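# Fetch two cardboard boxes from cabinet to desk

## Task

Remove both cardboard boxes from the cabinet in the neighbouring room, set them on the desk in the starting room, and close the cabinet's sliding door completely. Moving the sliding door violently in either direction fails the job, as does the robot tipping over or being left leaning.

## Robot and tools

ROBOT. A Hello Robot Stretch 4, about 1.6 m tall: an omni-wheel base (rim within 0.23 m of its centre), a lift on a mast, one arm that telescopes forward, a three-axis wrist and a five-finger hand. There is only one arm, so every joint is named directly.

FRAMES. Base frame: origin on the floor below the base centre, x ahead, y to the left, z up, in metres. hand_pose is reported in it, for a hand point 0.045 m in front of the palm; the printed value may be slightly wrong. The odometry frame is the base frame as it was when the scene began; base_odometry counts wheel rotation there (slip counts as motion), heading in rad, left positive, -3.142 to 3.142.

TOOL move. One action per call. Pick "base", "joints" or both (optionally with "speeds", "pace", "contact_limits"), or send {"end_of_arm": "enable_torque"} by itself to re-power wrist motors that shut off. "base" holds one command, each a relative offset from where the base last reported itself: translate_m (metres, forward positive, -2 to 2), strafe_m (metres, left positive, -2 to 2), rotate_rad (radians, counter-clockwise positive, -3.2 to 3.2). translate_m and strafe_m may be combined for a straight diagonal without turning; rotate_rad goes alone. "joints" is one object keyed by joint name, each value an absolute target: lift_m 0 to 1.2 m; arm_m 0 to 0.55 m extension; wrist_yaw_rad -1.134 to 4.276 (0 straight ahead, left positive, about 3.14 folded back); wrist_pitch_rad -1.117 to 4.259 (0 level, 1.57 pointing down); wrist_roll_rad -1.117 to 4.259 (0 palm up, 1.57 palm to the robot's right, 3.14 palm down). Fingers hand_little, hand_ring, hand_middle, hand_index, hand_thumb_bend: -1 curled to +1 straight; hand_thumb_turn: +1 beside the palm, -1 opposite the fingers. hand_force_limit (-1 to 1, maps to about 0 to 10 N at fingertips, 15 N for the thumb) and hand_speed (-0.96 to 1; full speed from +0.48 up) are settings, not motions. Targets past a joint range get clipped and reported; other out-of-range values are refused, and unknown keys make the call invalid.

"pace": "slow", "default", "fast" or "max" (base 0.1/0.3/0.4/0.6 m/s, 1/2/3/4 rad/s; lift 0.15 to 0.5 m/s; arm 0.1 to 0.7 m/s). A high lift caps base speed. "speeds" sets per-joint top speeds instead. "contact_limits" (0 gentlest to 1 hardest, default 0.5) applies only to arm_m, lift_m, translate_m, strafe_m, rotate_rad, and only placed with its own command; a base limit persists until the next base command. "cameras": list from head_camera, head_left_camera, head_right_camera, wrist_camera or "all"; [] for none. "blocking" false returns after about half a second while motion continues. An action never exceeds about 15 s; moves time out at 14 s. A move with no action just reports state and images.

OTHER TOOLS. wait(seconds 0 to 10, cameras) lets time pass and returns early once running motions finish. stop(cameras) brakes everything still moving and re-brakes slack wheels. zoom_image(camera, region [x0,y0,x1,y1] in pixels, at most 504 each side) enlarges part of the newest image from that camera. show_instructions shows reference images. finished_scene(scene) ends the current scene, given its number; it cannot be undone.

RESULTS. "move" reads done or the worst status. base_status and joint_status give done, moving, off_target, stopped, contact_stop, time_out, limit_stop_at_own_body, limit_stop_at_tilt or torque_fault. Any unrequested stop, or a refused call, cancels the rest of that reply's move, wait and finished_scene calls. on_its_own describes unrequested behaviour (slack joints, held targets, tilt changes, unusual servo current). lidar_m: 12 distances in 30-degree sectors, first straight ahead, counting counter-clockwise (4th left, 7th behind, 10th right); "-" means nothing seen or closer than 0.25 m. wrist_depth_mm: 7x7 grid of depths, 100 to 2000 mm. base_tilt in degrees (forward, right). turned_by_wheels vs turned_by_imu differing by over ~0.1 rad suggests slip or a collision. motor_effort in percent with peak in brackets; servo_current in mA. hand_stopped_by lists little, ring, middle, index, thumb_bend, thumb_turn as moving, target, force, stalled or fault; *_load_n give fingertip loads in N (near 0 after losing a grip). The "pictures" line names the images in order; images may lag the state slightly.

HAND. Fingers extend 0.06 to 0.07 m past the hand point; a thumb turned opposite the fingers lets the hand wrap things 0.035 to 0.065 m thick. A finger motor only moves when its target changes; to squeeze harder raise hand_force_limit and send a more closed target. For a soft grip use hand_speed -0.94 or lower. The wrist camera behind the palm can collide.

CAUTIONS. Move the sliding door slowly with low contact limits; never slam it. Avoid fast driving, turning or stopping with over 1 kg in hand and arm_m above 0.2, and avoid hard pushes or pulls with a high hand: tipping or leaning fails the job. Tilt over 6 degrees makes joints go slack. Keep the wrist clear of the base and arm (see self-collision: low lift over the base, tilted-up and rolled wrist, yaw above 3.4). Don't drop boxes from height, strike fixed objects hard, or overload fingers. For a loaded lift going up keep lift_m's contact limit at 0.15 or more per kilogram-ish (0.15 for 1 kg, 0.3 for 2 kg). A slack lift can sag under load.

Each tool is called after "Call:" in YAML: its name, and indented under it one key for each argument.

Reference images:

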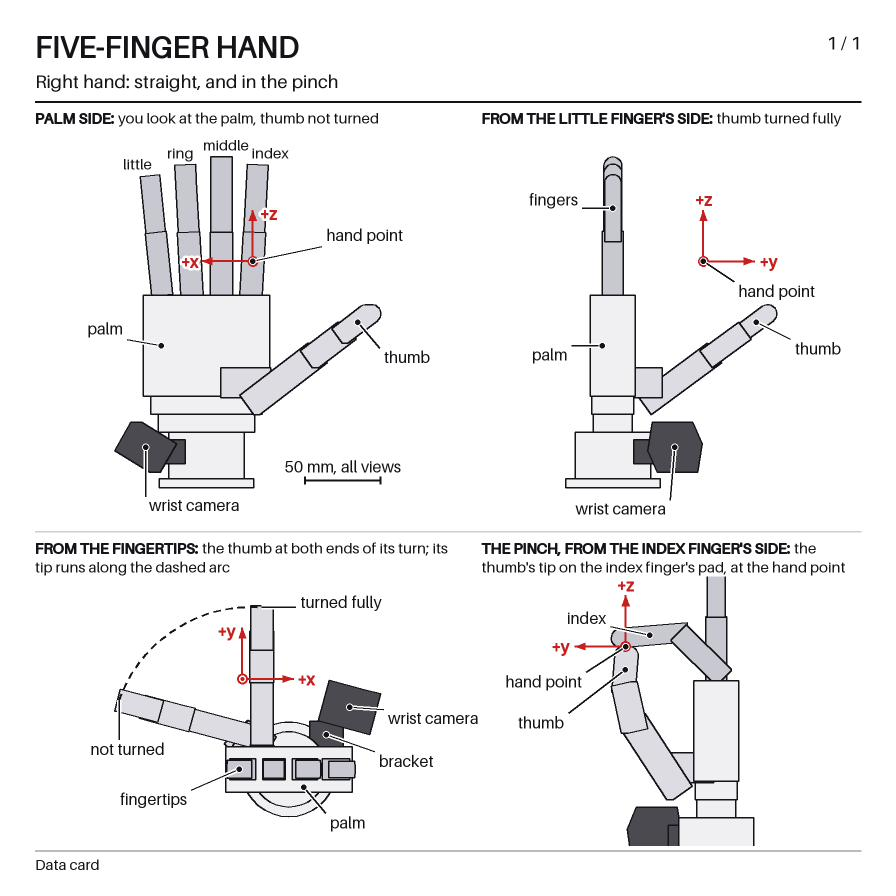

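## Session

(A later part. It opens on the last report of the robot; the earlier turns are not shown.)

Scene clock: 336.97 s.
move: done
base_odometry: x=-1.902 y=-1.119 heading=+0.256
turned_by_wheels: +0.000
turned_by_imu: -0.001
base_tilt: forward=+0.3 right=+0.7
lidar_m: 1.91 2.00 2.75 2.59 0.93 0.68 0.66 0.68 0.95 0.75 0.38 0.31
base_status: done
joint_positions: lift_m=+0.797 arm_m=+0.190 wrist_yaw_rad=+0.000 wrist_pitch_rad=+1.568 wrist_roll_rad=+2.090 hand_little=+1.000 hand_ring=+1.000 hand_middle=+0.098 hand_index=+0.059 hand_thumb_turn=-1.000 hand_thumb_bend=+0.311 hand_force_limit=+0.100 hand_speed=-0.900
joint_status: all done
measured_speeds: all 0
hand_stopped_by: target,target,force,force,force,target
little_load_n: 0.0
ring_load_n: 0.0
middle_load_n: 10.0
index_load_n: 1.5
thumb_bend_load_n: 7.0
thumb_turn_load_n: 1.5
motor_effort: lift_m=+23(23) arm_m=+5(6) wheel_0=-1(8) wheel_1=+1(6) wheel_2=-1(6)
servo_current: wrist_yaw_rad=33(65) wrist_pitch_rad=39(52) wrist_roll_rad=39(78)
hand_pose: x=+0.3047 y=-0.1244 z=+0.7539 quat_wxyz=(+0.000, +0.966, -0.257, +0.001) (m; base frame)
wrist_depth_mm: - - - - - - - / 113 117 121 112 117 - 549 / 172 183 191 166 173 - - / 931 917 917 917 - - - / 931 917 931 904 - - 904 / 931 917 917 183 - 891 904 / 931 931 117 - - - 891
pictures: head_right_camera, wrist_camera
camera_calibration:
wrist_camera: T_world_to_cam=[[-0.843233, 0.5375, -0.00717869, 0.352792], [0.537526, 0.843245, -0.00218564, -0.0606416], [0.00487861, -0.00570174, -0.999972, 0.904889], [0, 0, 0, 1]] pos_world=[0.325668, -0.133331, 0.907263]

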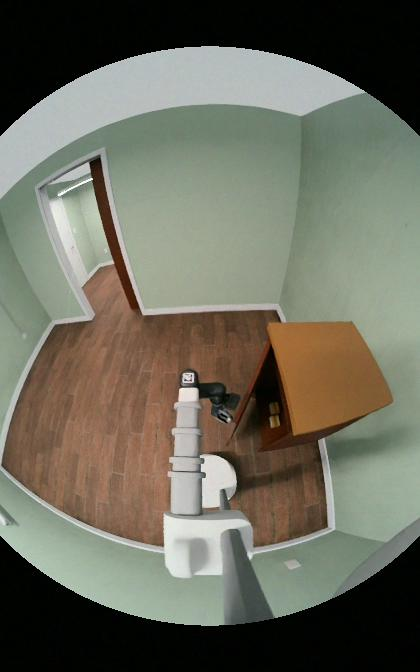

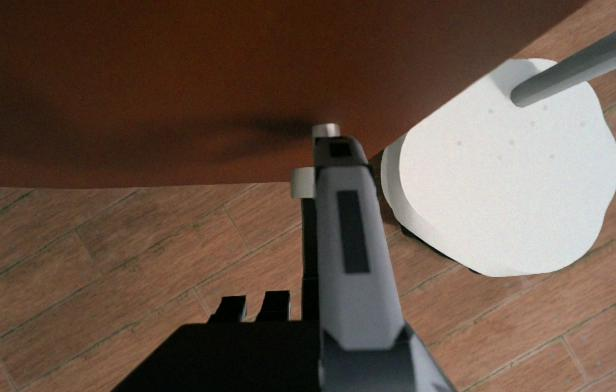

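Call:
move:
  base: {"translate_m": 0.0881, "strafe_m": 0.0802}
  joints: {"wrist_roll_rad": 2.354}
  speeds: {"wrist_roll_rad": 0.21}
  pace: "slow"

Call:
move:
  base: {"translate_m": 0.1058, "strafe_m": 0.0545}
  joints: {"wrist_roll_rad": 2.616}
  speeds: {"wrist_roll_rad": 0.21}
  pace: "slow"
  cameras: ["wrist_camera", "head_right_camera"]

Scene clock: 339.77 s.
move: done
base_odometry: x=-1.837 y=-1.019 heading=+0.256
turned_by_wheels: +0.000
turned_by_imu: -0.001
base_tilt: forward=+0.3 right=+0.8
lidar_m: 1.84 1.91 2.65 2.70 1.10 0.78 0.74 0.77 1.06 0.44 0.46 0.27
base_status: done
joint_positions: lift_m=+0.797 arm_m=+0.190 wrist_yaw_rad=+0.000 wrist_pitch_rad=+1.568 wrist_roll_rad=+2.352 hand_little=+1.000 hand_ring=+1.000 hand_middle=+0.098 hand_index=+0.059 hand_thumb_turn=-1.000 hand_thumb_bend=+0.311 hand_force_limit=+0.100 hand_speed=-0.900
joint_status: all done
measured_speeds: all 0
hand_stopped_by: target,target,force,force,force,target
little_load_n: 0.0
ring_load_n: 0.0
middle_load_n: 10.5
index_load_n: 0.0
thumb_bend_load_n: 5.5
thumb_turn_load_n: 2.5
motor_effort: lift_m=+23(23) arm_m=+5(6) wheel_0=+0(8) wheel_1=+2(6) wheel_2=-2(6)
servo_current: wrist_yaw_rad=59(59) wrist_pitch_rad=46(59) wrist_roll_rad=26(59)
hand_pose: x=+0.2971 y=-0.1084 z=+0.7539 quat_wxyz=(-0.001, +0.925, -0.381, +0.001) (m; base frame)
wrist_depth_mm: - - - - - - - / - 110 116 121 117 - - / 158 172 189 163 153 - - / 917 917 917 917 - - 904 / 917 917 917 904 - 891 891 / 917 917 917 182 - 904 904 / 931 917 117 - - - 904
pictures: none

Scene clock: 342.13 s.
move: done
base_odometry: x=-1.749 y=-0.939 heading=+0.256
turned_by_wheels: +0.000
turned_by_imu: -0.001
base_tilt: forward=+0.4 right=+0.8
lidar_m: 1.72 1.82 2.50 2.64 1.24 0.90 0.84 0.89 1.14 0.47 0.47 0.25
base_status: done
joint_positions: lift_m=+0.797 arm_m=+0.190 wrist_yaw_rad=+0.000 wrist_pitch_rad=+1.568 wrist_roll_rad=+2.614 hand_little=+1.000 hand_ring=+1.000 hand_middle=+0.098 hand_index=+0.059 hand_thumb_turn=-1.000 hand_thumb_bend=+0.311 hand_force_limit=+0.100 hand_speed=-0.900
joint_status: all done
measured_speeds: all 0
hand_stopped_by: target,target,force,force,force,target
little_load_n: 0.0
ring_load_n: 0.0
middle_load_n: 10.5
index_load_n: -0.5
thumb_bend_load_n: 5.5
thumb_turn_load_n: 2.0
motor_effort: lift_m=+23(23) arm_m=+5(6) wheel_0=+2(6) wheel_1=+1(6) wheel_2=+0(7)
servo_current: wrist_yaw_rad=52(72) wrist_pitch_rad=46(59) wrist_roll_rad=59(65)
hand_pose: x=+0.2938 y=-0.0911 z=+0.7539 quat_wxyz=(-0.001, +0.867, -0.498, +0.001) (m; base frame)
wrist_depth_mm: - - - - - - - / - - - 118 121 - 891 / 141 158 183 161 - - 904 / 496 750 904 917 - 917 891 / 946 931 917 917 - 904 891 / 946 931 931 182 - 891 891 / 931 917 117 - - - 891
pictures: head_right_camera, wrist_camera
camera_calibration:
wrist_camera: T_world_to_cam=[[-0.461073, 0.88734, -0.00629974, 0.244636], [0.88736, 0.461076, -0.00108112, -0.221383], [0.00194534, -0.00608861, -0.99998, 0.905878], [0, 0, 0, 1]] pos_world=[0.307479, -0.109485, 0.907162]

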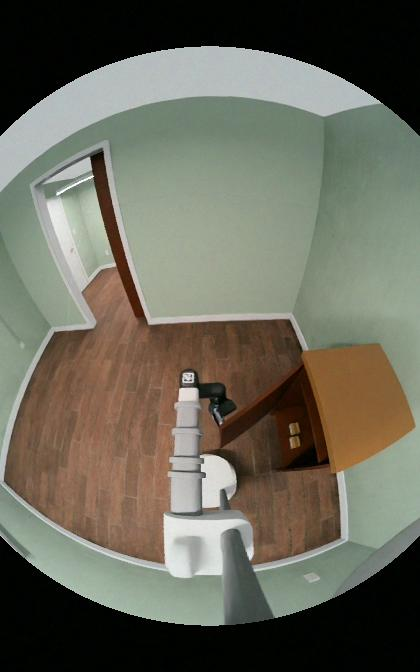

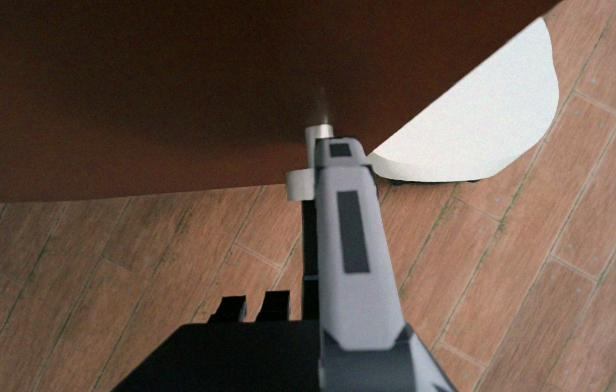

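Call:
move:
  base: {"translate_m": 0.1164, "strafe_m": 0.0254}
  joints: {"wrist_roll_rad": 2.88}
  speeds: {"wrist_roll_rad": 0.21}
  pace: "slow"

Call:
move:
  base: {"translate_m": 0.119, "strafe_m": -0.0057}
  joints: {"wrist_roll_rad": 3.14}
  speeds: {"wrist_roll_rad": 0.21}
  pace: "slow"
  cameras: ["wrist_camera", "head_right_camera"]

Scene clock: 345.03 s.
move: done
base_odometry: x=-1.643 y=-0.885 heading=+0.256
turned_by_wheels: +0.000
turned_by_imu: -0.001
base_tilt: forward=+0.4 right=+0.8
lidar_m: 0.25 1.70 2.32 2.63 1.36 1.01 0.96 1.00 1.16 0.50 0.48 0.25
base_status: done
joint_positions: lift_m=+0.797 arm_m=+0.190 wrist_yaw_rad=+0.000 wrist_pitch_rad=+1.568 wrist_roll_rad=+2.878 hand_little=+1.000 hand_ring=+1.000 hand_middle=+0.098 hand_index=+0.059 hand_thumb_turn=-1.000 hand_thumb_bend=+0.311 hand_force_limit=+0.100 hand_speed=-0.900
joint_status: all done
measured_speeds: all 0
hand_stopped_by: target,target,force,force,force,target
little_load_n: 0.0
ring_load_n: 0.0
middle_load_n: 11.0
index_load_n: 0.0
thumb_bend_load_n: 5.5
thumb_turn_load_n: 1.5
motor_effort: lift_m=+23(23) arm_m=+5(5) wheel_0=+2(6) wheel_1=+1(6) wheel_2=-1(7)
servo_current: wrist_yaw_rad=33(65) wrist_pitch_rad=52(59) wrist_roll_rad=39(59)
hand_pose: x=+0.2952 y=-0.0733 z=+0.7539 quat_wxyz=(-0.001, +0.794, -0.608, +0.001) (m; base frame)
wrist_depth_mm: - - - - - - - / - - - 116 124 891 904 / 126 145 167 158 183 904 891 / 355 480 917 917 - 917 891 / 946 931 917 917 - 904 891 / 931 931 917 182 - 917 917 / 931 917 117 - - - 904
pictures: none

Scene clock: 347.50 s.
move: done
base_odometry: x=-1.526 y=-0.861 heading=+0.257
turned_by_wheels: +0.000
turned_by_imu: -0.001
base_tilt: forward=+0.4 right=+0.8
lidar_m: 0.25 1.56 2.25 2.63 1.50 1.14 1.08 1.13 0.54 0.48 0.37 0.26
base_status: done
joint_positions: lift_m=+0.797 arm_m=+0.190 wrist_yaw_rad=+0.000 wrist_pitch_rad=+1.568 wrist_roll_rad=+3.139 hand_little=+1.000 hand_ring=+1.000 hand_middle=+0.098 hand_index=+0.059 hand_thumb_turn=-1.000 hand_thumb_bend=+0.311 hand_force_limit=+0.100 hand_speed=-0.900
joint_status: all done
measured_speeds: all 0
hand_stopped_by: target,target,force,force,force,target
little_load_n: 0.0
ring_load_n: 0.0
middle_load_n: 9.0
index_load_n: 2.0
thumb_bend_load_n: 6.5
thumb_turn_load_n: 2.5
motor_effort: lift_m=+23(23) arm_m=+5(5) wheel_0=+4(6) wheel_1=+2(5) wheel_2=+0(8)
servo_current: wrist_yaw_rad=33(78) wrist_pitch_rad=52(59) wrist_roll_rad=46(65)
hand_pose: x=+0.3011 y=-0.0567 z=+0.7539 quat_wxyz=(-0.001, +0.708, -0.706, +0.001) (m; base frame)
wrist_depth_mm: - - - - - - - / - - - 114 126 904 904 / 129 138 161 158 192 904 904 / 286 407 917 904 - 904 878 / 931 917 931 931 - 904 904 / 931 917 904 182 - 904 904 / 931 891 117 - - - 917
pictures: head_right_camera, wrist_camera
camera_calibration:
wrist_camera: T_world_to_cam=[[0.0456599, 0.998945, -0.00497427, 0.0702674], [0.998957, -0.0456642, -0.000750578, -0.306221], [-0.000976933, -0.00493481, -0.999987, 0.90705], [0, 0, 0, 1]] pos_world=[0.303579, -0.0797005, 0.907158]

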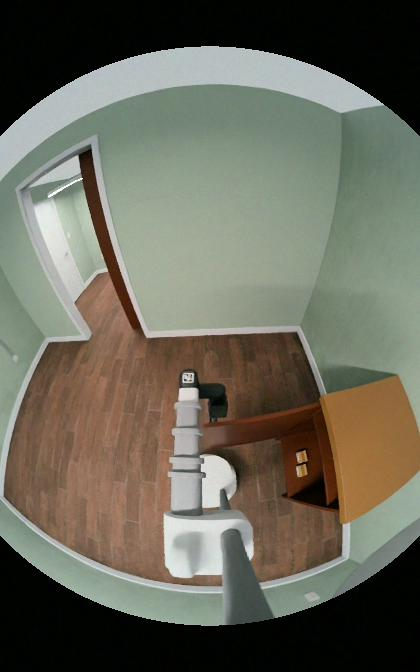

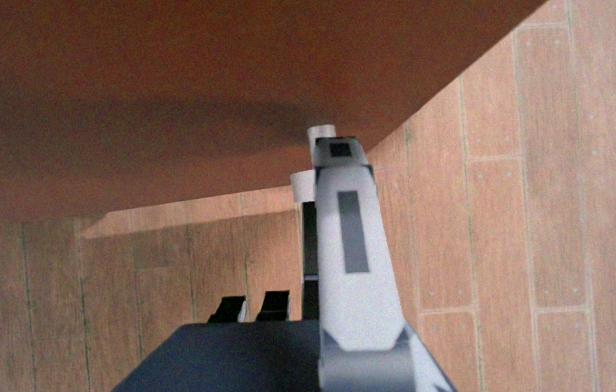

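Call:
move:
  joints: {"hand_speed": 0, "hand_thumb_bend": 1, "hand_index": 1, "hand_middle": 1}

Call:
move:
  joints: {"lift_m": 0.98}
  cameras: ["all"]

Scene clock: 349.17 s.
move: done
base_odometry: x=-1.526 y=-0.861 heading=+0.256
turned_by_wheels: +0.000
turned_by_imu: -0.001
base_tilt: forward=+0.4 right=+0.8
lidar_m: 1.49 1.57 2.24 2.61 1.52 1.12 1.08 1.14 0.52 0.49 0.34 0.25
base_status: not commanded
joint_positions: lift_m=+0.797 arm_m=+0.190 wrist_yaw_rad=+0.000 wrist_pitch_rad=+1.568 wrist_roll_rad=+3.139 hand_little=+1.000 hand_ring=+1.000 hand_middle=+1.000 hand_index=+1.000 hand_thumb_turn=-1.000 hand_thumb_bend=+1.000 hand_force_limit=+0.100 hand_speed=+0.000
joint_status: all done
measured_speeds: all 0
hand_stopped_by: target,target,target,target,target,target
little_load_n: 0.0
ring_load_n: 0.0
middle_load_n: 0.0
index_load_n: 0.0
thumb_bend_load_n: 0.0
thumb_turn_load_n: 0.0
motor_effort: lift_m=+23(23) arm_m=+5(5) wheel_0=+1(4) wheel_1=+1(2) wheel_2=+0(1)
servo_current: wrist_yaw_rad=46(65) wrist_pitch_rad=39(59) wrist_roll_rad=46(52)
hand_pose: x=+0.3011 y=-0.0567 z=+0.7540 quat_wxyz=(-0.001, +0.708, -0.706, +0.001) (m; base frame)
wrist_depth_mm: 115 122 131 137 148 904 917 / 155 169 186 203 - 917 904 / 239 289 330 402 - 904 904 / 517 768 917 904 - 904 891 / 931 931 917 917 - 917 891 / 917 931 917 183 - - 904 / 946 931 117 - - - 891
pictures: none

Scene clock: 351.00 s.
move: done
base_odometry: x=-1.526 y=-0.861 heading=+0.256
turned_by_wheels: +0.000
turned_by_imu: -0.001
base_tilt: forward=+0.4 right=+0.7
lidar_m: 1.48 1.59 2.23 2.62 1.54 1.13 1.08 1.14 0.52 0.49 0.36 0.25
base_status: not commanded
joint_positions: lift_m=+0.980 arm_m=+0.190 wrist_yaw_rad=+0.000 wrist_pitch_rad=+1.568 wrist_roll_rad=+3.139 hand_little=+1.000 hand_ring=+1.000 hand_middle=+1.000 hand_index=+1.000 hand_thumb_turn=-1.000 hand_thumb_bend=+1.000 hand_force_limit=+0.100 hand_speed=+0.000
joint_status: all done
measured_speeds: all 0
hand_stopped_by: target,target,target,target,target,target
little_load_n: 0.0
ring_load_n: 0.0
middle_load_n: 0.0
index_load_n: 0.0
thumb_bend_load_n: 0.0
thumb_turn_load_n: 0.0
motor_effort: lift_m=+24(28) arm_m=+5(5) wheel_0=+1(1) wheel_1=+1(1) wheel_2=+0(1)
servo_current: wrist_yaw_rad=52(59) wrist_pitch_rad=39(52) wrist_roll_rad=39(52)
hand_pose: x=+0.3011 y=-0.0567 z=+0.9364 quat_wxyz=(-0.001, +0.708, -0.706, +0.001) (m; base frame)
wrist_depth_mm: 946 1098 1098 - - 1078 1098 / 931 931 226 224 - 1078 1078 / 237 278 347 399 - 1078 1078 / 525 778 1118 1098 - 1060 1078 / 1118 1098 1118 1098 - 1098 1078 / 1118 1118 1098 183 - - 1078 / 1138 1118 117 - - - 1078
pictures: head_camera, head_left_camera, head_right_camera, wrist_camera
camera_calibration:
wrist_camera: T_world_to_cam=[[0.0456599, 0.998945, -0.00497427, 0.0711753], [0.998957, -0.0456642, -0.000750578, -0.306084], [-0.000976933, -0.00493481, -0.999987, 1.08955], [0, 0, 0, 1]] pos_world=[0.303579, -0.0797005, 1.08966]

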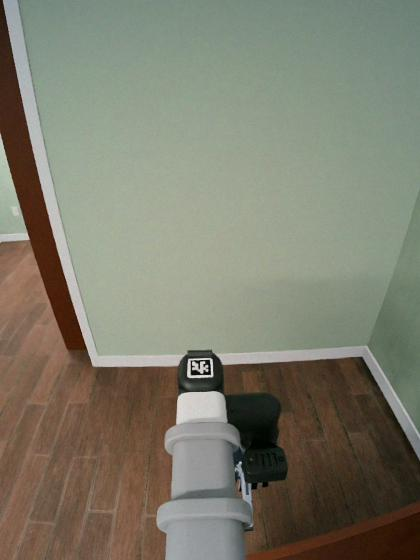

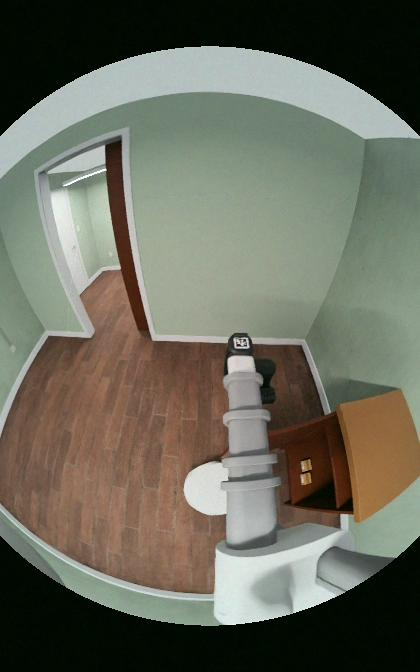

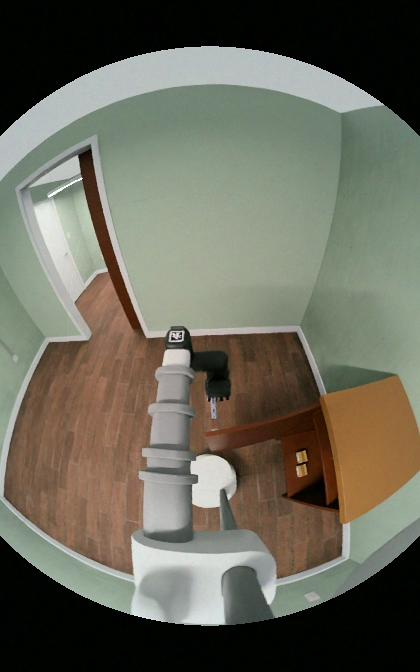

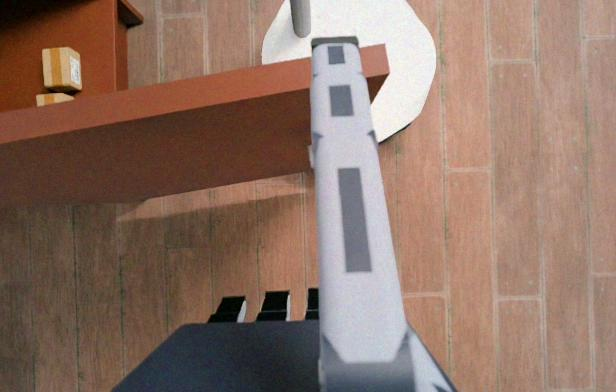

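Call:
move:
  joints: {"lift_m": 1.03, "arm_m": 0.0, "wrist_roll_rad": 0}

Call:
move:
  base: {"rotate_rad": -1.55}
  cameras: ["all"]

Scene clock: 353.70 s.
move: done
base_odometry: x=-1.526 y=-0.861 heading=+0.256
turned_by_wheels: +0.000
turned_by_imu: -0.001
base_tilt: forward=+0.4 right=+0.8
lidar_m: 1.50 1.58 2.24 2.62 1.53 1.15 1.09 1.13 0.53 0.51 0.36 0.25
base_status: not commanded
joint_positions: lift_m=+1.030 arm_m=+0.000 wrist_yaw_rad=+0.000 wrist_pitch_rad=+1.568 wrist_roll_rad=+0.002 hand_little=+1.000 hand_ring=+1.000 hand_middle=+1.000 hand_index=+1.000 hand_thumb_turn=-1.000 hand_thumb_bend=+1.000 hand_force_limit=+0.100 hand_speed=+0.000
joint_status: all done
measured_speeds: all 0
hand_stopped_by: target,target,target,target,target,target
little_load_n: 0.0
ring_load_n: 0.0
middle_load_n: 0.0
index_load_n: 0.0
thumb_bend_load_n: 0.0
thumb_turn_load_n: 0.0
motor_effort: lift_m=+24(28) arm_m=-7(8) wheel_0=+1(1) wheel_1=+1(1) wheel_2=+0(1)
servo_current: wrist_yaw_rad=46(65) wrist_pitch_rad=52(59) wrist_roll_rad=39(104)
hand_pose: x=+0.2317 y=-0.1184 z=+0.9867 quat_wxyz=(+0.001, +0.708, +0.706, +0.001) (m; base frame)
wrist_depth_mm: 1160 1160 1182 1138 1138 1138 1118 / 1160 1182 1160 1138 - 1118 1138 / 1160 1182 1160 1138 - 271 676 / 1182 1182 1160 - - 1138 960 / 1160 1160 1138 - - 991 960 / 1205 1160 1160 181 - - 960 / 1182 1160 117 - - - 891
pictures: none

Scene clock: 356.03 s.
move: done
base_odometry: x=-1.526 y=-0.861 heading=-1.294
turned_by_wheels: -1.550
turned_by_imu: -1.573
base_tilt: forward=+0.3 right=+0.8
lidar_m: 0.50 0.32 0.25 1.50 1.57 2.24 2.63 1.49 1.10 1.06 1.13 0.52
base_status: done
joint_positions: lift_m=+1.030 arm_m=+0.000 wrist_yaw_rad=+0.000 wrist_pitch_rad=+1.568 wrist_roll_rad=+0.002 hand_little=+1.000 hand_ring=+1.000 hand_middle=+1.000 hand_index=+1.000 hand_thumb_turn=-1.000 hand_thumb_bend=+1.000 hand_force_limit=+0.100 hand_speed=+0.000
joint_status: not commanded
measured_speeds: all 0
hand_stopped_by: target,target,target,target,target,target
little_load_n: 0.0
ring_load_n: 0.0
middle_load_n: 0.0
index_load_n: 0.0
thumb_bend_load_n: 0.0
thumb_turn_load_n: 0.0
motor_effort: lift_m=+23(24) arm_m=-6(7) wheel_0=-1(8) wheel_1=-1(6) wheel_2=+1(8)
servo_current: wrist_yaw_rad=39(72) wrist_pitch_rad=46(59) wrist_roll_rad=46(59)
hand_pose: x=+0.2317 y=-0.1184 z=+0.9867 quat_wxyz=(+0.001, +0.708, +0.706, +0.001) (m; base frame)
wrist_depth_mm: 539 809 976 976 1138 1138 1118 / 517 788 1138 1138 - 1118 1118 / 496 750 1160 1138 - 1138 1098 / 480 699 1160 1160 - 1138 1118 / 462 661 976 - - 1160 1138 / 445 634 854 180 - - 1118 / 427 1160 117 - - - 1118
pictures: head_camera, head_left_camera, head_right_camera, wrist_camera
camera_calibration:
wrist_camera: T_world_to_cam=[[-0.0506337, -0.998704, -0.00523563, -0.0777307], [-0.998699, 0.0506639, -0.00581469, 0.239724], [0.00607241, 0.0049344, -0.999969, 1.139], [0, 0, 0, 1]] pos_world=[0.228559, -0.0953956, 1.13995]

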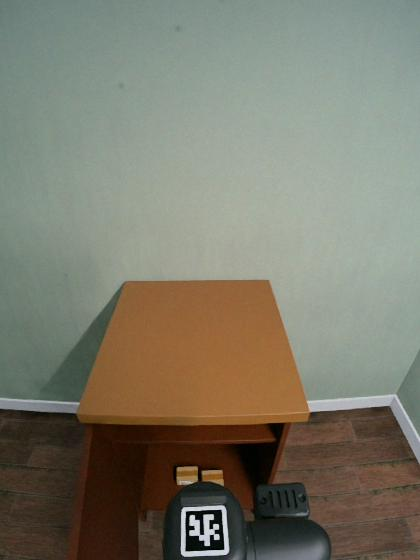

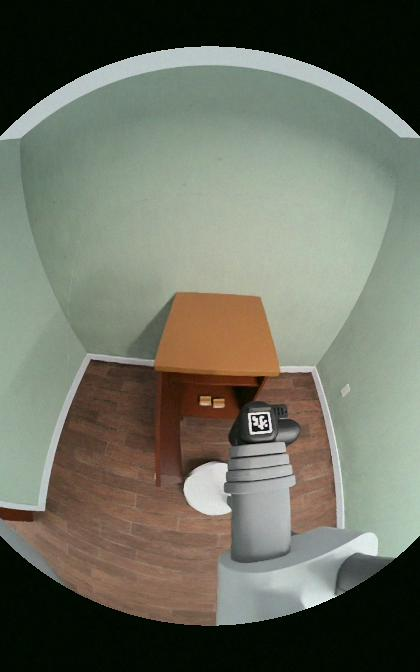

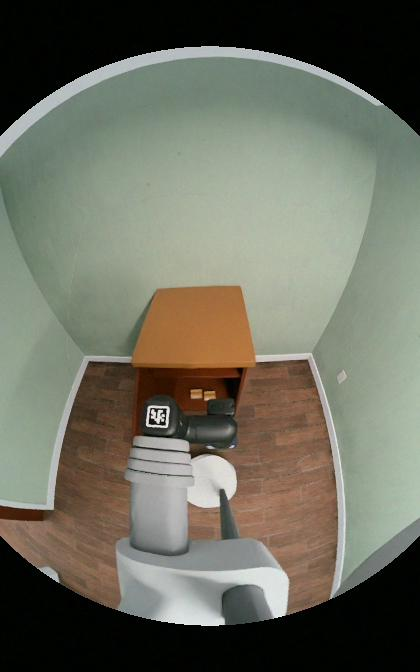

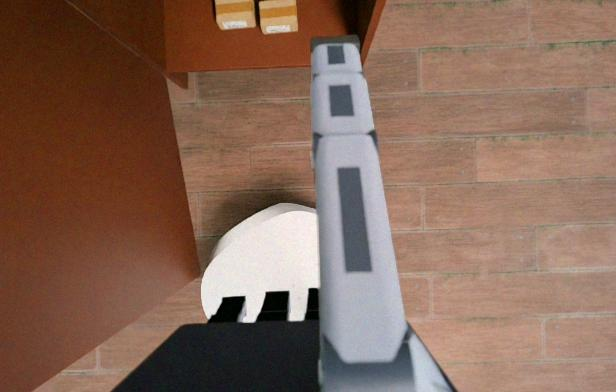

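Call:
zoom_image:
  camera: "head_right_camera"
  region: [120, 340, 270, 460]

Call:
zoom_image:
  camera: "head_left_camera"
  region: [140, 350, 290, 470]

Call:
zoom_image:
  camera: "head_camera"
  region: [130, 410, 310, 520]

Call:
zoom_image:
  camera: "wrist_camera"
  region: [150, 0, 400, 150]

Scaled by 3.360 from the camera's 420x672 image, which has a finer 600x960 frame.

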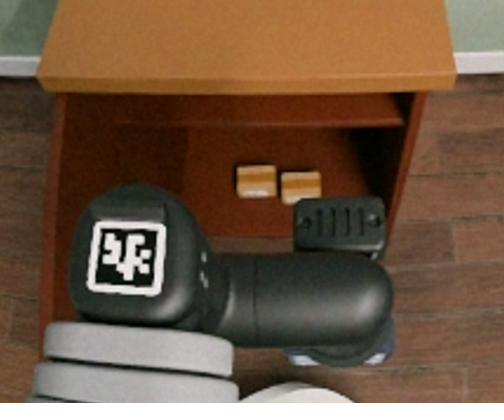

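Scaled by 3.360 from the camera's 420x672 image, which has a finer 600x960 frame.

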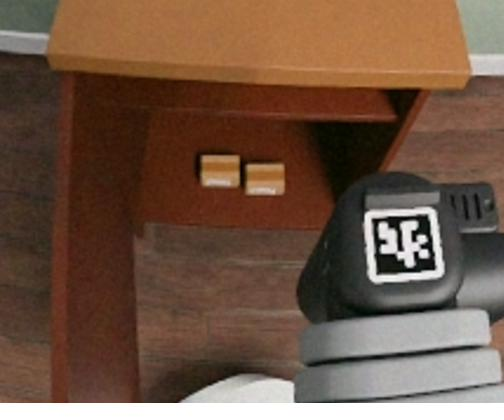

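Scaled by 2.800 from the camera's 420x560 image, which has a finer 1200x1600 frame.

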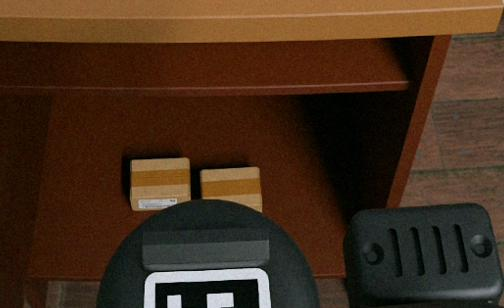

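Scaled by 2.016.

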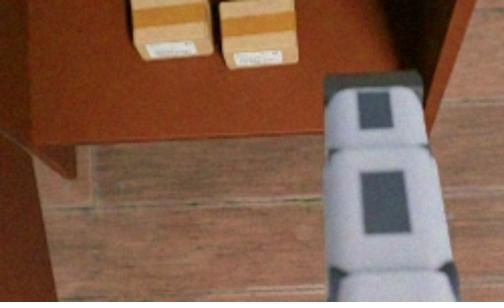

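Call:
move:
  joints: {"wrist_pitch_rad": 0.58, "wrist_roll_rad": 3.14, "lift_m": 0.36, "hand_thumb_bend": 1, "hand_index": 0.56, "hand_middle": 0.56, "hand_ring": 0.56, "hand_little": 0.56}

Call:
move:
  joints: {"arm_m": 0.2}
  cameras: ["all"]

Scene clock: 364.97 s.
move: done
base_odometry: x=-1.526 y=-0.861 heading=-1.294
turned_by_wheels: +0.000
turned_by_imu: -0.003
base_tilt: forward=+0.4 right=+0.8
lidar_m: 0.49 0.32 0.25 1.49 1.59 2.24 2.61 1.49 1.11 1.08 1.12 0.52
base_status: not commanded
joint_positions: lift_m=+0.360 arm_m=+0.000 wrist_yaw_rad=+0.000 wrist_pitch_rad=+0.588 wrist_roll_rad=+3.138 hand_little=+0.560 hand_ring=+0.560 hand_middle=+0.560 hand_index=+0.560 hand_thumb_turn=-1.000 hand_thumb_bend=+1.000 hand_force_limit=+0.100 hand_speed=+0.000
joint_status: all done
measured_speeds: all 0
hand_stopped_by: target,target,target,target,target,target
little_load_n: 0.0
ring_load_n: 0.0
middle_load_n: 0.0
index_load_n: 0.0
thumb_bend_load_n: -0.5
thumb_turn_load_n: 0.0
motor_effort: lift_m=+18(22) arm_m=-6(7) wheel_0=-1(1) wheel_1=-1(2) wheel_2=+1(1)
servo_current: wrist_yaw_rad=13(59) wrist_pitch_rad=65(137) wrist_roll_rad=46(98)
hand_pose: x=+0.3218 y=-0.0569 z=+0.3654 quat_wxyz=(-0.333, +0.625, -0.622, +0.334) (m; base frame)
wrist_depth_mm: 484 480 488 484 480 492 496 / 549 559 564 564 - 569 554 / 647 654 574 569 - 559 521 / 778 798 477 504 - 512 500 / 917 917 492 196 - 661 554 / - - 174 167 - 661 549 / - - 117 - - - 530
pictures: none

Scene clock: 366.67 s.
move: done
base_odometry: x=-1.526 y=-0.861 heading=-1.294
turned_by_wheels: +0.000
turned_by_imu: -0.001
base_tilt: forward=+0.4 right=+0.8
lidar_m: 0.50 0.31 0.25 1.49 1.58 2.24 2.63 1.49 1.11 1.07 1.13 0.53
base_status: not commanded
joint_positions: lift_m=+0.360 arm_m=+0.200 wrist_yaw_rad=+0.000 wrist_pitch_rad=+0.588 wrist_roll_rad=+3.138 hand_little=+0.560 hand_ring=+0.560 hand_middle=+0.560 hand_index=+0.560 hand_thumb_turn=-1.000 hand_thumb_bend=+1.000 hand_force_limit=+0.100 hand_speed=+0.000
joint_status: all done
measured_speeds: all 0
hand_stopped_by: target,target,target,target,target,target
little_load_n: 0.0
ring_load_n: 0.0
middle_load_n: 0.0
index_load_n: 0.0
thumb_bend_load_n: 0.0
thumb_turn_load_n: 0.0
motor_effort: lift_m=+18(18) arm_m=+6(8) wheel_0=-1(1) wheel_1=-1(1) wheel_2=+1(1)
servo_current: wrist_yaw_rad=46(65) wrist_pitch_rad=59(65) wrist_roll_rad=46(52)
hand_pose: x=+0.5216 y=-0.0569 z=+0.3655 quat_wxyz=(-0.333, +0.624, -0.622, +0.334) (m; base frame)
wrist_depth_mm: 477 304 306 307 309 310 319 / 530 325 351 351 345 355 357 / 235 325 410 402 - 375 418 / 212 322 500 500 - 508 492 / 211 322 569 196 - 615 496 / 211 320 174 167 - 609 512 / 208 278 117 - - - 492
pictures: head_camera, head_left_camera, head_right_camera, wrist_camera
camera_calibration:
wrist_camera: T_world_to_cam=[[0.0291036, 0.998993, 0.0341406, 0.0527416], [0.556715, -0.0445672, 0.829507, -0.599528], [0.830194, -0.00513506, -0.557451, -0.0764813], [0, 0, 0, 1]] pos_world=[0.395726, -0.0798005, 0.452878]

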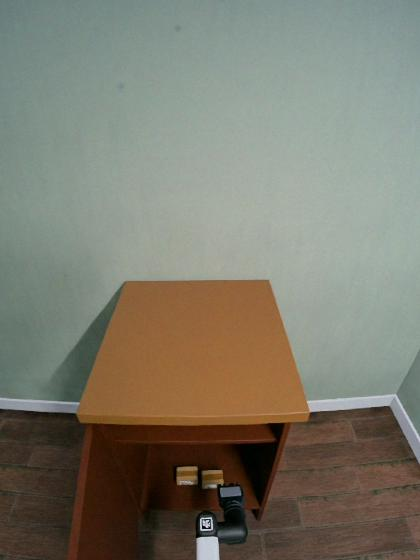

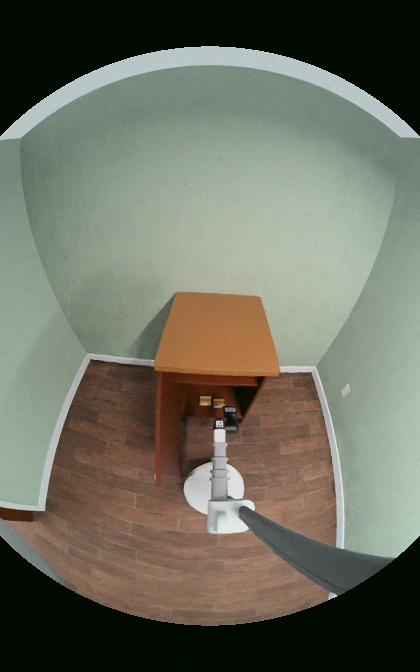

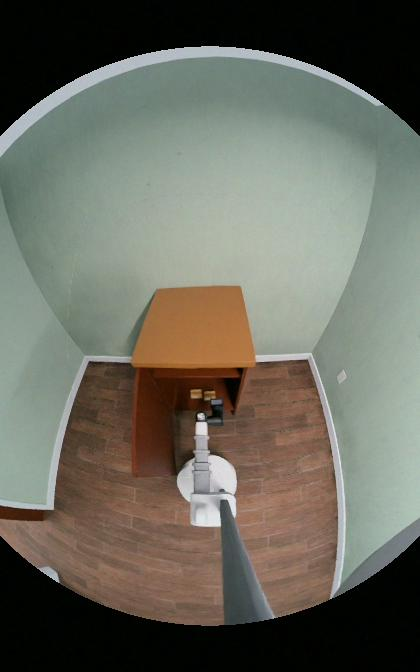

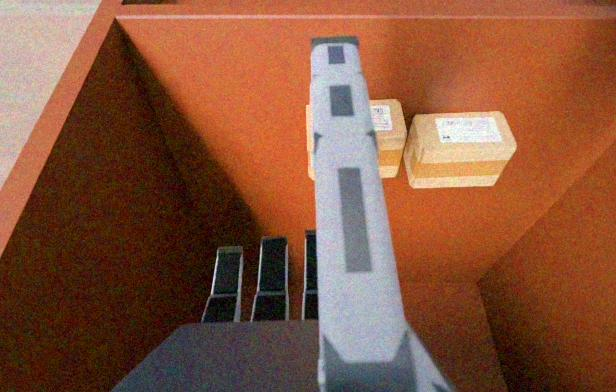

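Call:
zoom_image:
  camera: "wrist_camera"
  region: [290, 80, 540, 210]

Scaled by 2.016.

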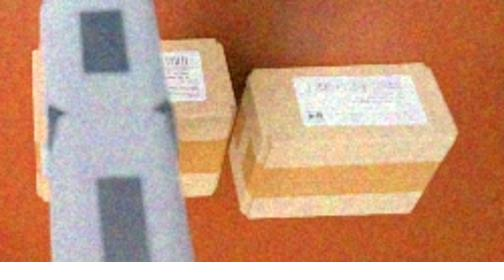

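Call:
move:
  base: {"strafe_m": 0.036}
  joints: {"arm_m": 0.359, "lift_m": 0.29}
  cameras: ["wrist_camera"]

Scene clock: 370.70 s.
move: done
base_odometry: x=-1.491 y=-0.851 heading=-1.293
turned_by_wheels: +0.000
turned_by_imu: -0.001
base_tilt: forward=+0.3 right=+0.7
lidar_m: 0.50 0.38 0.31 0.30 1.53 2.23 2.62 1.52 1.16 1.11 1.18 0.51
base_status: done
joint_positions: lift_m=+0.290 arm_m=+0.359 wrist_yaw_rad=+0.000 wrist_pitch_rad=+0.588 wrist_roll_rad=+3.138 hand_little=+0.560 hand_ring=+0.560 hand_middle=+0.560 hand_index=+0.560 hand_thumb_turn=-1.000 hand_thumb_bend=+1.000 hand_force_limit=+0.100 hand_speed=+0.000
joint_status: all done
measured_speeds: all 0
hand_stopped_by: target,target,target,target,target,target
little_load_n: 0.0
ring_load_n: 0.0
middle_load_n: 0.0
index_load_n: 0.0
thumb_bend_load_n: 0.0
thumb_turn_load_n: 0.0
motor_effort: lift_m=+18(20) arm_m=+6(8) wheel_0=+2(7) wheel_1=+0(8) wheel_2=+0(2)
servo_current: wrist_yaw_rad=26(59) wrist_pitch_rad=46(59) wrist_roll_rad=46(59)
hand_pose: x=+0.6806 y=-0.0569 z=+0.2955 quat_wxyz=(-0.333, +0.624, -0.622, +0.334) (m; base frame)
wrist_depth_mm: 227 229 222 176 177 192 191 / 252 262 255 203 210 206 206 / 273 304 309 312 - 317 315 / 272 359 375 375 - 382 387 / 271 418 445 196 - 488 442 / 272 415 173 168 - 559 455 / 268 359 117 - - - 459
pictures: wrist_camera
camera_calibration:
wrist_camera: T_world_to_cam=[[0.0290999, 0.998993, 0.0341392, 0.0505066], [0.556646, -0.0445635, 0.829554, -0.62996], [0.83024, -0.00513653, -0.557382, -0.247556], [0, 0, 0, 1]] pos_world=[0.554726, -0.0798005, 0.382878]

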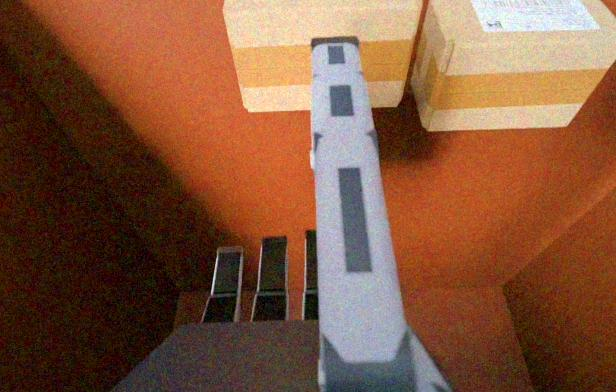

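Call:
move:
  joints: {"arm_m": 0.357, "lift_m": 0.23}
  pace: "slow"
  contact_limits: {"lift_m": 0.2}
  cameras: ["wrist_camera"]

Call:
move:
  joints: {"lift_m": 0.1975}
  pace: "slow"
  contact_limits: {"lift_m": 0.2}
  cameras: ["wrist_camera", "head_camera"]

Scene clock: 372.83 s.
move: done
base_odometry: x=-1.491 y=-0.851 heading=-1.293
turned_by_wheels: +0.000
turned_by_imu: -0.001
base_tilt: forward=+0.3 right=+0.8
lidar_m: 0.50 0.38 0.30 0.31 1.53 2.22 2.62 1.52 1.17 1.11 1.17 0.52
base_status: not commanded
joint_positions: lift_m=+0.230 arm_m=+0.357 wrist_yaw_rad=+0.000 wrist_pitch_rad=+0.588 wrist_roll_rad=+3.138 hand_little=+0.560 hand_ring=+0.560 hand_middle=+0.560 hand_index=+0.560 hand_thumb_turn=-1.000 hand_thumb_bend=+1.000 hand_force_limit=+0.100 hand_speed=+0.000
joint_status: all done
measured_speeds: all 0
hand_stopped_by: target,target,target,target,target,target
little_load_n: 0.0
ring_load_n: 0.0
middle_load_n: 0.0
index_load_n: 0.0
thumb_bend_load_n: 0.0
thumb_turn_load_n: 0.0
motor_effort: lift_m=+18(20) arm_m=-6(8) wheel_0=+2(2) wheel_1=+0(1) wheel_2=+0(0)
servo_current: wrist_yaw_rad=39(65) wrist_pitch_rad=65(72) wrist_roll_rad=46(59)
contact_limits: lift_m 0.2
hand_pose: x=+0.6789 y=-0.0569 z=+0.2355 quat_wxyz=(-0.333, +0.624, -0.622, +0.334) (m; base frame)
wrist_depth_mm: 162 168 160 160 158 167 167 / 186 189 152 147 141 171 174 / 218 220 214 151 - 163 - / 252 266 268 182 - 193 187 / 271 338 324 196 - 349 353 / 271 399 174 167 - 452 436 / 270 359 117 - - - 459
pictures: wrist_camera
camera_calibration:
wrist_camera: T_world_to_cam=[[0.0290999, 0.998993, 0.0341392, 0.0526044], [0.556646, -0.0445635, 0.829554, -0.57924], [0.83024, -0.00513653, -0.557382, -0.279587], [0, 0, 0, 1]] pos_world=[0.553026, -0.0798005, 0.322878]

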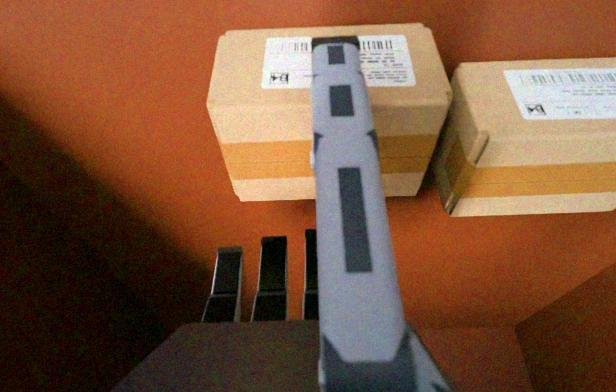

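Scene clock: 373.93 s.
move: done
base_odometry: x=-1.491 y=-0.851 heading=-1.293
turned_by_wheels: +0.000
turned_by_imu: +0.000
base_tilt: forward=+0.3 right=+0.8
lidar_m: 0.50 0.39 0.31 0.31 1.56 2.22 2.62 1.53 1.15 1.11 1.17 0.51
base_status: not commanded
joint_positions: lift_m=+0.198 arm_m=+0.357 wrist_yaw_rad=+0.000 wrist_pitch_rad=+0.588 wrist_roll_rad=+3.138 hand_little=+0.560 hand_ring=+0.560 hand_middle=+0.560 hand_index=+0.560 hand_thumb_turn=-1.000 hand_thumb_bend=+1.000 hand_force_limit=+0.100 hand_speed=+0.000
joint_status: all done
measured_speeds: all 0
hand_stopped_by: target,target,target,target,target,target
little_load_n: 0.0
ring_load_n: 0.0
middle_load_n: 0.0
index_load_n: 0.0
thumb_bend_load_n: 0.0
thumb_turn_load_n: 0.0
motor_effort: lift_m=+18(20) arm_m=-6(7) wheel_0=+2(2) wheel_1=+0(1) wheel_2=+0(0)
servo_current: wrist_yaw_rad=39(65) wrist_pitch_rad=52(59) wrist_roll_rad=33(65)
contact_limits: lift_m 0.2
hand_pose: x=+0.6789 y=-0.0569 z=+0.2030 quat_wxyz=(-0.333, +0.624, -0.622, +0.334) (m; base frame)
wrist_depth_mm: 129 129 130 130 131 131 136 / 148 148 144 142 141 151 157 / 172 174 134 128 - 146 148 / 208 210 130 125 - 139 - / 249 266 253 158 - 172 173 / 271 357 174 167 - 379 387 / 270 357 117 - - - 459
pictures: head_camera, wrist_camera
camera_calibration:
wrist_camera: T_world_to_cam=[[0.0290999, 0.998993, 0.0341392, 0.0537139], [0.556646, -0.0445635, 0.829554, -0.55228], [0.83024, -0.00513653, -0.557382, -0.297702], [0, 0, 0, 1]] pos_world=[0.553026, -0.0798005, 0.290378]

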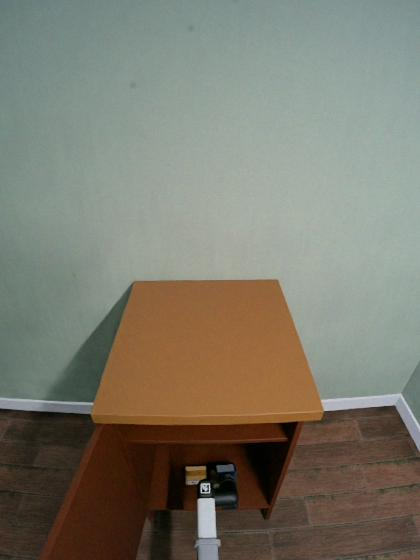

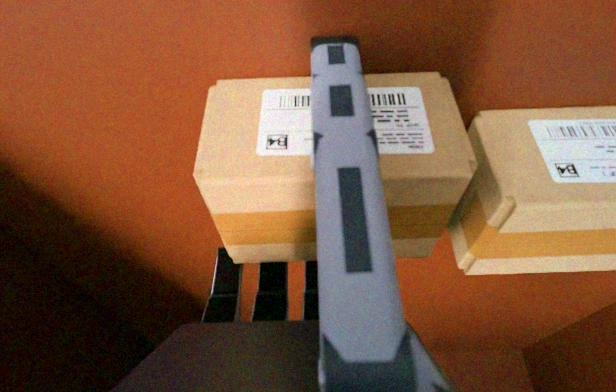

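Call:
move:
  joints: {"hand_speed": -0.9, "hand_force_limit": -0.2, "hand_index": -0.2, "hand_middle": -0.2, "hand_ring": -0.2, "hand_little": -0.2, "hand_thumb_bend": 0.0}
  cameras: ["wrist_camera"]

Scene clock: 378.50 s.
move: off_target
base_odometry: x=-1.491 y=-0.851 heading=-1.293
turned_by_wheels: +0.000
turned_by_imu: -0.002
base_tilt: forward=+0.2 right=+0.8
lidar_m: 0.49 0.39 0.30 0.31 1.54 2.22 2.62 1.51 1.14 1.11 1.17 0.53
base_status: not commanded
joint_positions: lift_m=+0.198 arm_m=+0.357 wrist_yaw_rad=+0.000 wrist_pitch_rad=+0.588 wrist_roll_rad=+3.138 hand_little=+0.087 hand_ring=+0.134 hand_middle=+0.162 hand_index=+0.152 hand_thumb_turn=-1.000 hand_thumb_bend=+0.800 hand_force_limit=-0.200 hand_speed=-0.900
joint_status: hand_little off_target (ended at +0.087, target -0.200); hand_ring off_target (ended at +0.134, target -0.200); hand_middle off_target (ended at +0.162, target -0.200); hand_index off_target (ended at +0.152, target -0.200); hand_thumb_bend off_target (ended at +0.800, target +0.000); the others done
measured_speeds: all 0
hand_stopped_by: force,force,force,force,force,target
little_load_n: 5.0
ring_load_n: 3.5
middle_load_n: 0.0
index_load_n: 3.0
thumb_bend_load_n: 11.0
thumb_turn_load_n: 6.0
motor_effort: lift_m=+18(18) arm_m=-6(7) wheel_0=+2(2) wheel_1=+0(0) wheel_2=+0(0)
servo_current: wrist_yaw_rad=46(78) wrist_pitch_rad=59(78) wrist_roll_rad=46(59)
contact_limits: lift_m 0.2
hand_pose: x=+0.6789 y=-0.0569 z=+0.2030 quat_wxyz=(-0.333, +0.624, -0.622, +0.334) (m; base frame)
wrist_depth_mm: 129 129 133 131 131 132 136 / 148 149 142 141 138 148 157 / 173 174 129 123 122 146 148 / 208 211 130 125 - 139 - / 250 266 173 158 - 173 174 / 271 357 158 152 - 382 389 / 268 357 117 - - - 459
pictures: wrist_camera
camera_calibration:
wrist_camera: T_world_to_cam=[[0.0290999, 0.998993, 0.0341392, 0.0537139], [0.556646, -0.0445635, 0.829554, -0.55228], [0.83024, -0.00513653, -0.557382, -0.297702], [0, 0, 0, 1]] pos_world=[0.553026, -0.0798005, 0.290378]

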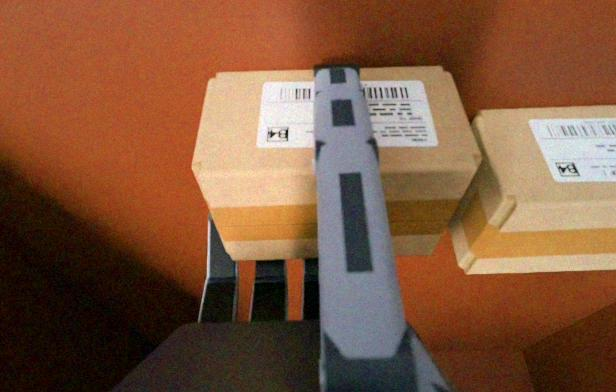

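Call:
move:
  joints: {"hand_force_limit": 0.0, "hand_index": -0.25, "hand_middle": -0.25}

Call:
move:
  joints: {"lift_m": 0.26}
  pace: "slow"
  cameras: ["wrist_camera"]

Scene clock: 379.17 s.
move: off_target
base_odometry: x=-1.491 y=-0.851 heading=-1.293
turned_by_wheels: +0.000
turned_by_imu: +0.000
base_tilt: forward=+0.4 right=+0.7
lidar_m: 0.49 0.39 0.30 0.31 1.55 2.21 2.61 1.51 1.15 1.12 1.18 0.51
base_status: not commanded
joint_positions: lift_m=+0.198 arm_m=+0.357 wrist_yaw_rad=+0.000 wrist_pitch_rad=+0.587 wrist_roll_rad=+3.138 hand_little=+0.087 hand_ring=+0.134 hand_middle=+0.146 hand_index=+0.136 hand_thumb_turn=-1.000 hand_thumb_bend=+0.801 hand_force_limit=+0.000 hand_speed=-0.900
joint_status: hand_middle off_target (ended at +0.146, target -0.250); hand_index off_target (ended at +0.136, target -0.250); the others done
measured_speeds: all 0
hand_stopped_by: force,force,force,force,force,target
little_load_n: 3.0
ring_load_n: 1.5
middle_load_n: 5.0
index_load_n: 6.0
thumb_bend_load_n: 14.0
thumb_turn_load_n: 2.5
motor_effort: lift_m=+18(18) arm_m=-7(7) wheel_0=+2(2) wheel_1=+0(0) wheel_2=+0(0)
servo_current: wrist_yaw_rad=46(46) wrist_pitch_rad=52(65) wrist_roll_rad=52(52)
contact_limits: lift_m 0.2
hand_pose: x=+0.6790 y=-0.0569 z=+0.2031 quat_wxyz=(-0.333, +0.624, -0.622, +0.335) (m; base frame)
wrist_depth_mm: 129 129 133 131 131 132 136 / 147 148 141 138 136 148 157 / 172 174 129 122 121 145 148 / 208 210 130 125 - 140 - / 251 266 174 158 - 173 175 / 271 357 158 - - 384 389 / 270 357 117 - - - 459
pictures: none

Scene clock: 380.57 s.
move: done
base_odometry: x=-1.491 y=-0.851 heading=-1.293
turned_by_wheels: +0.000
turned_by_imu: -0.001
base_tilt: forward=+0.3 right=+0.7
lidar_m: 0.50 0.39 0.31 0.32 1.54 2.23 2.62 1.51 1.14 1.11 1.17 0.54
base_status: not commanded
joint_positions: lift_m=+0.260 arm_m=+0.357 wrist_yaw_rad=+0.000 wrist_pitch_rad=+0.587 wrist_roll_rad=+3.138 hand_little=+0.087 hand_ring=+0.134 hand_middle=+0.146 hand_index=+0.136 hand_thumb_turn=-1.000 hand_thumb_bend=+0.801 hand_force_limit=+0.000 hand_speed=-0.900
joint_status: all done
measured_speeds: all 0
hand_stopped_by: force,force,force,force,force,target
little_load_n: 2.5
ring_load_n: 1.5
middle_load_n: 5.5
index_load_n: 6.0
thumb_bend_load_n: 14.5
thumb_turn_load_n: 2.5
motor_effort: lift_m=+24(28) arm_m=-6(7) wheel_0=+2(2) wheel_1=+0(0) wheel_2=+0(0)
servo_current: wrist_yaw_rad=59(65) wrist_pitch_rad=46(65) wrist_roll_rad=59(59)
hand_pose: x=+0.6790 y=-0.0569 z=+0.2650 quat_wxyz=(-0.333, +0.624, -0.622, +0.335) (m; base frame)
wrist_depth_mm: 195 195 196 197 198 190 190 / 221 224 212 138 137 172 178 / 252 262 129 122 121 126 197 / 272 315 135 125 - 315 329 / 272 379 173 158 - 418 418 / 271 410 158 - - 535 459 / 268 357 117 - - - 459
pictures: wrist_camera
camera_calibration:
wrist_camera: T_world_to_cam=[[0.0290959, 0.998993, 0.0341495, 0.0515959], [0.556462, -0.0445687, 0.829677, -0.603655], [0.830364, -0.00513728, -0.557198, -0.263278], [0, 0, 0, 1]] pos_world=[0.553026, -0.0798006, 0.352379]

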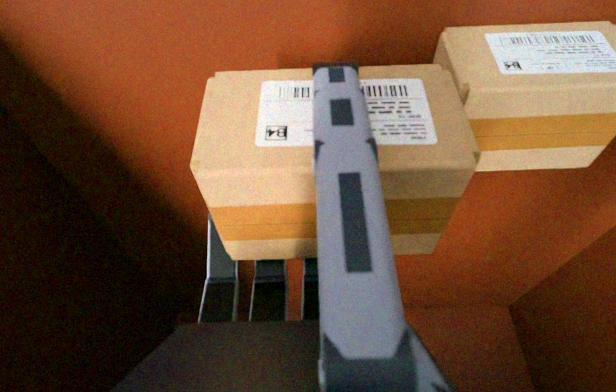

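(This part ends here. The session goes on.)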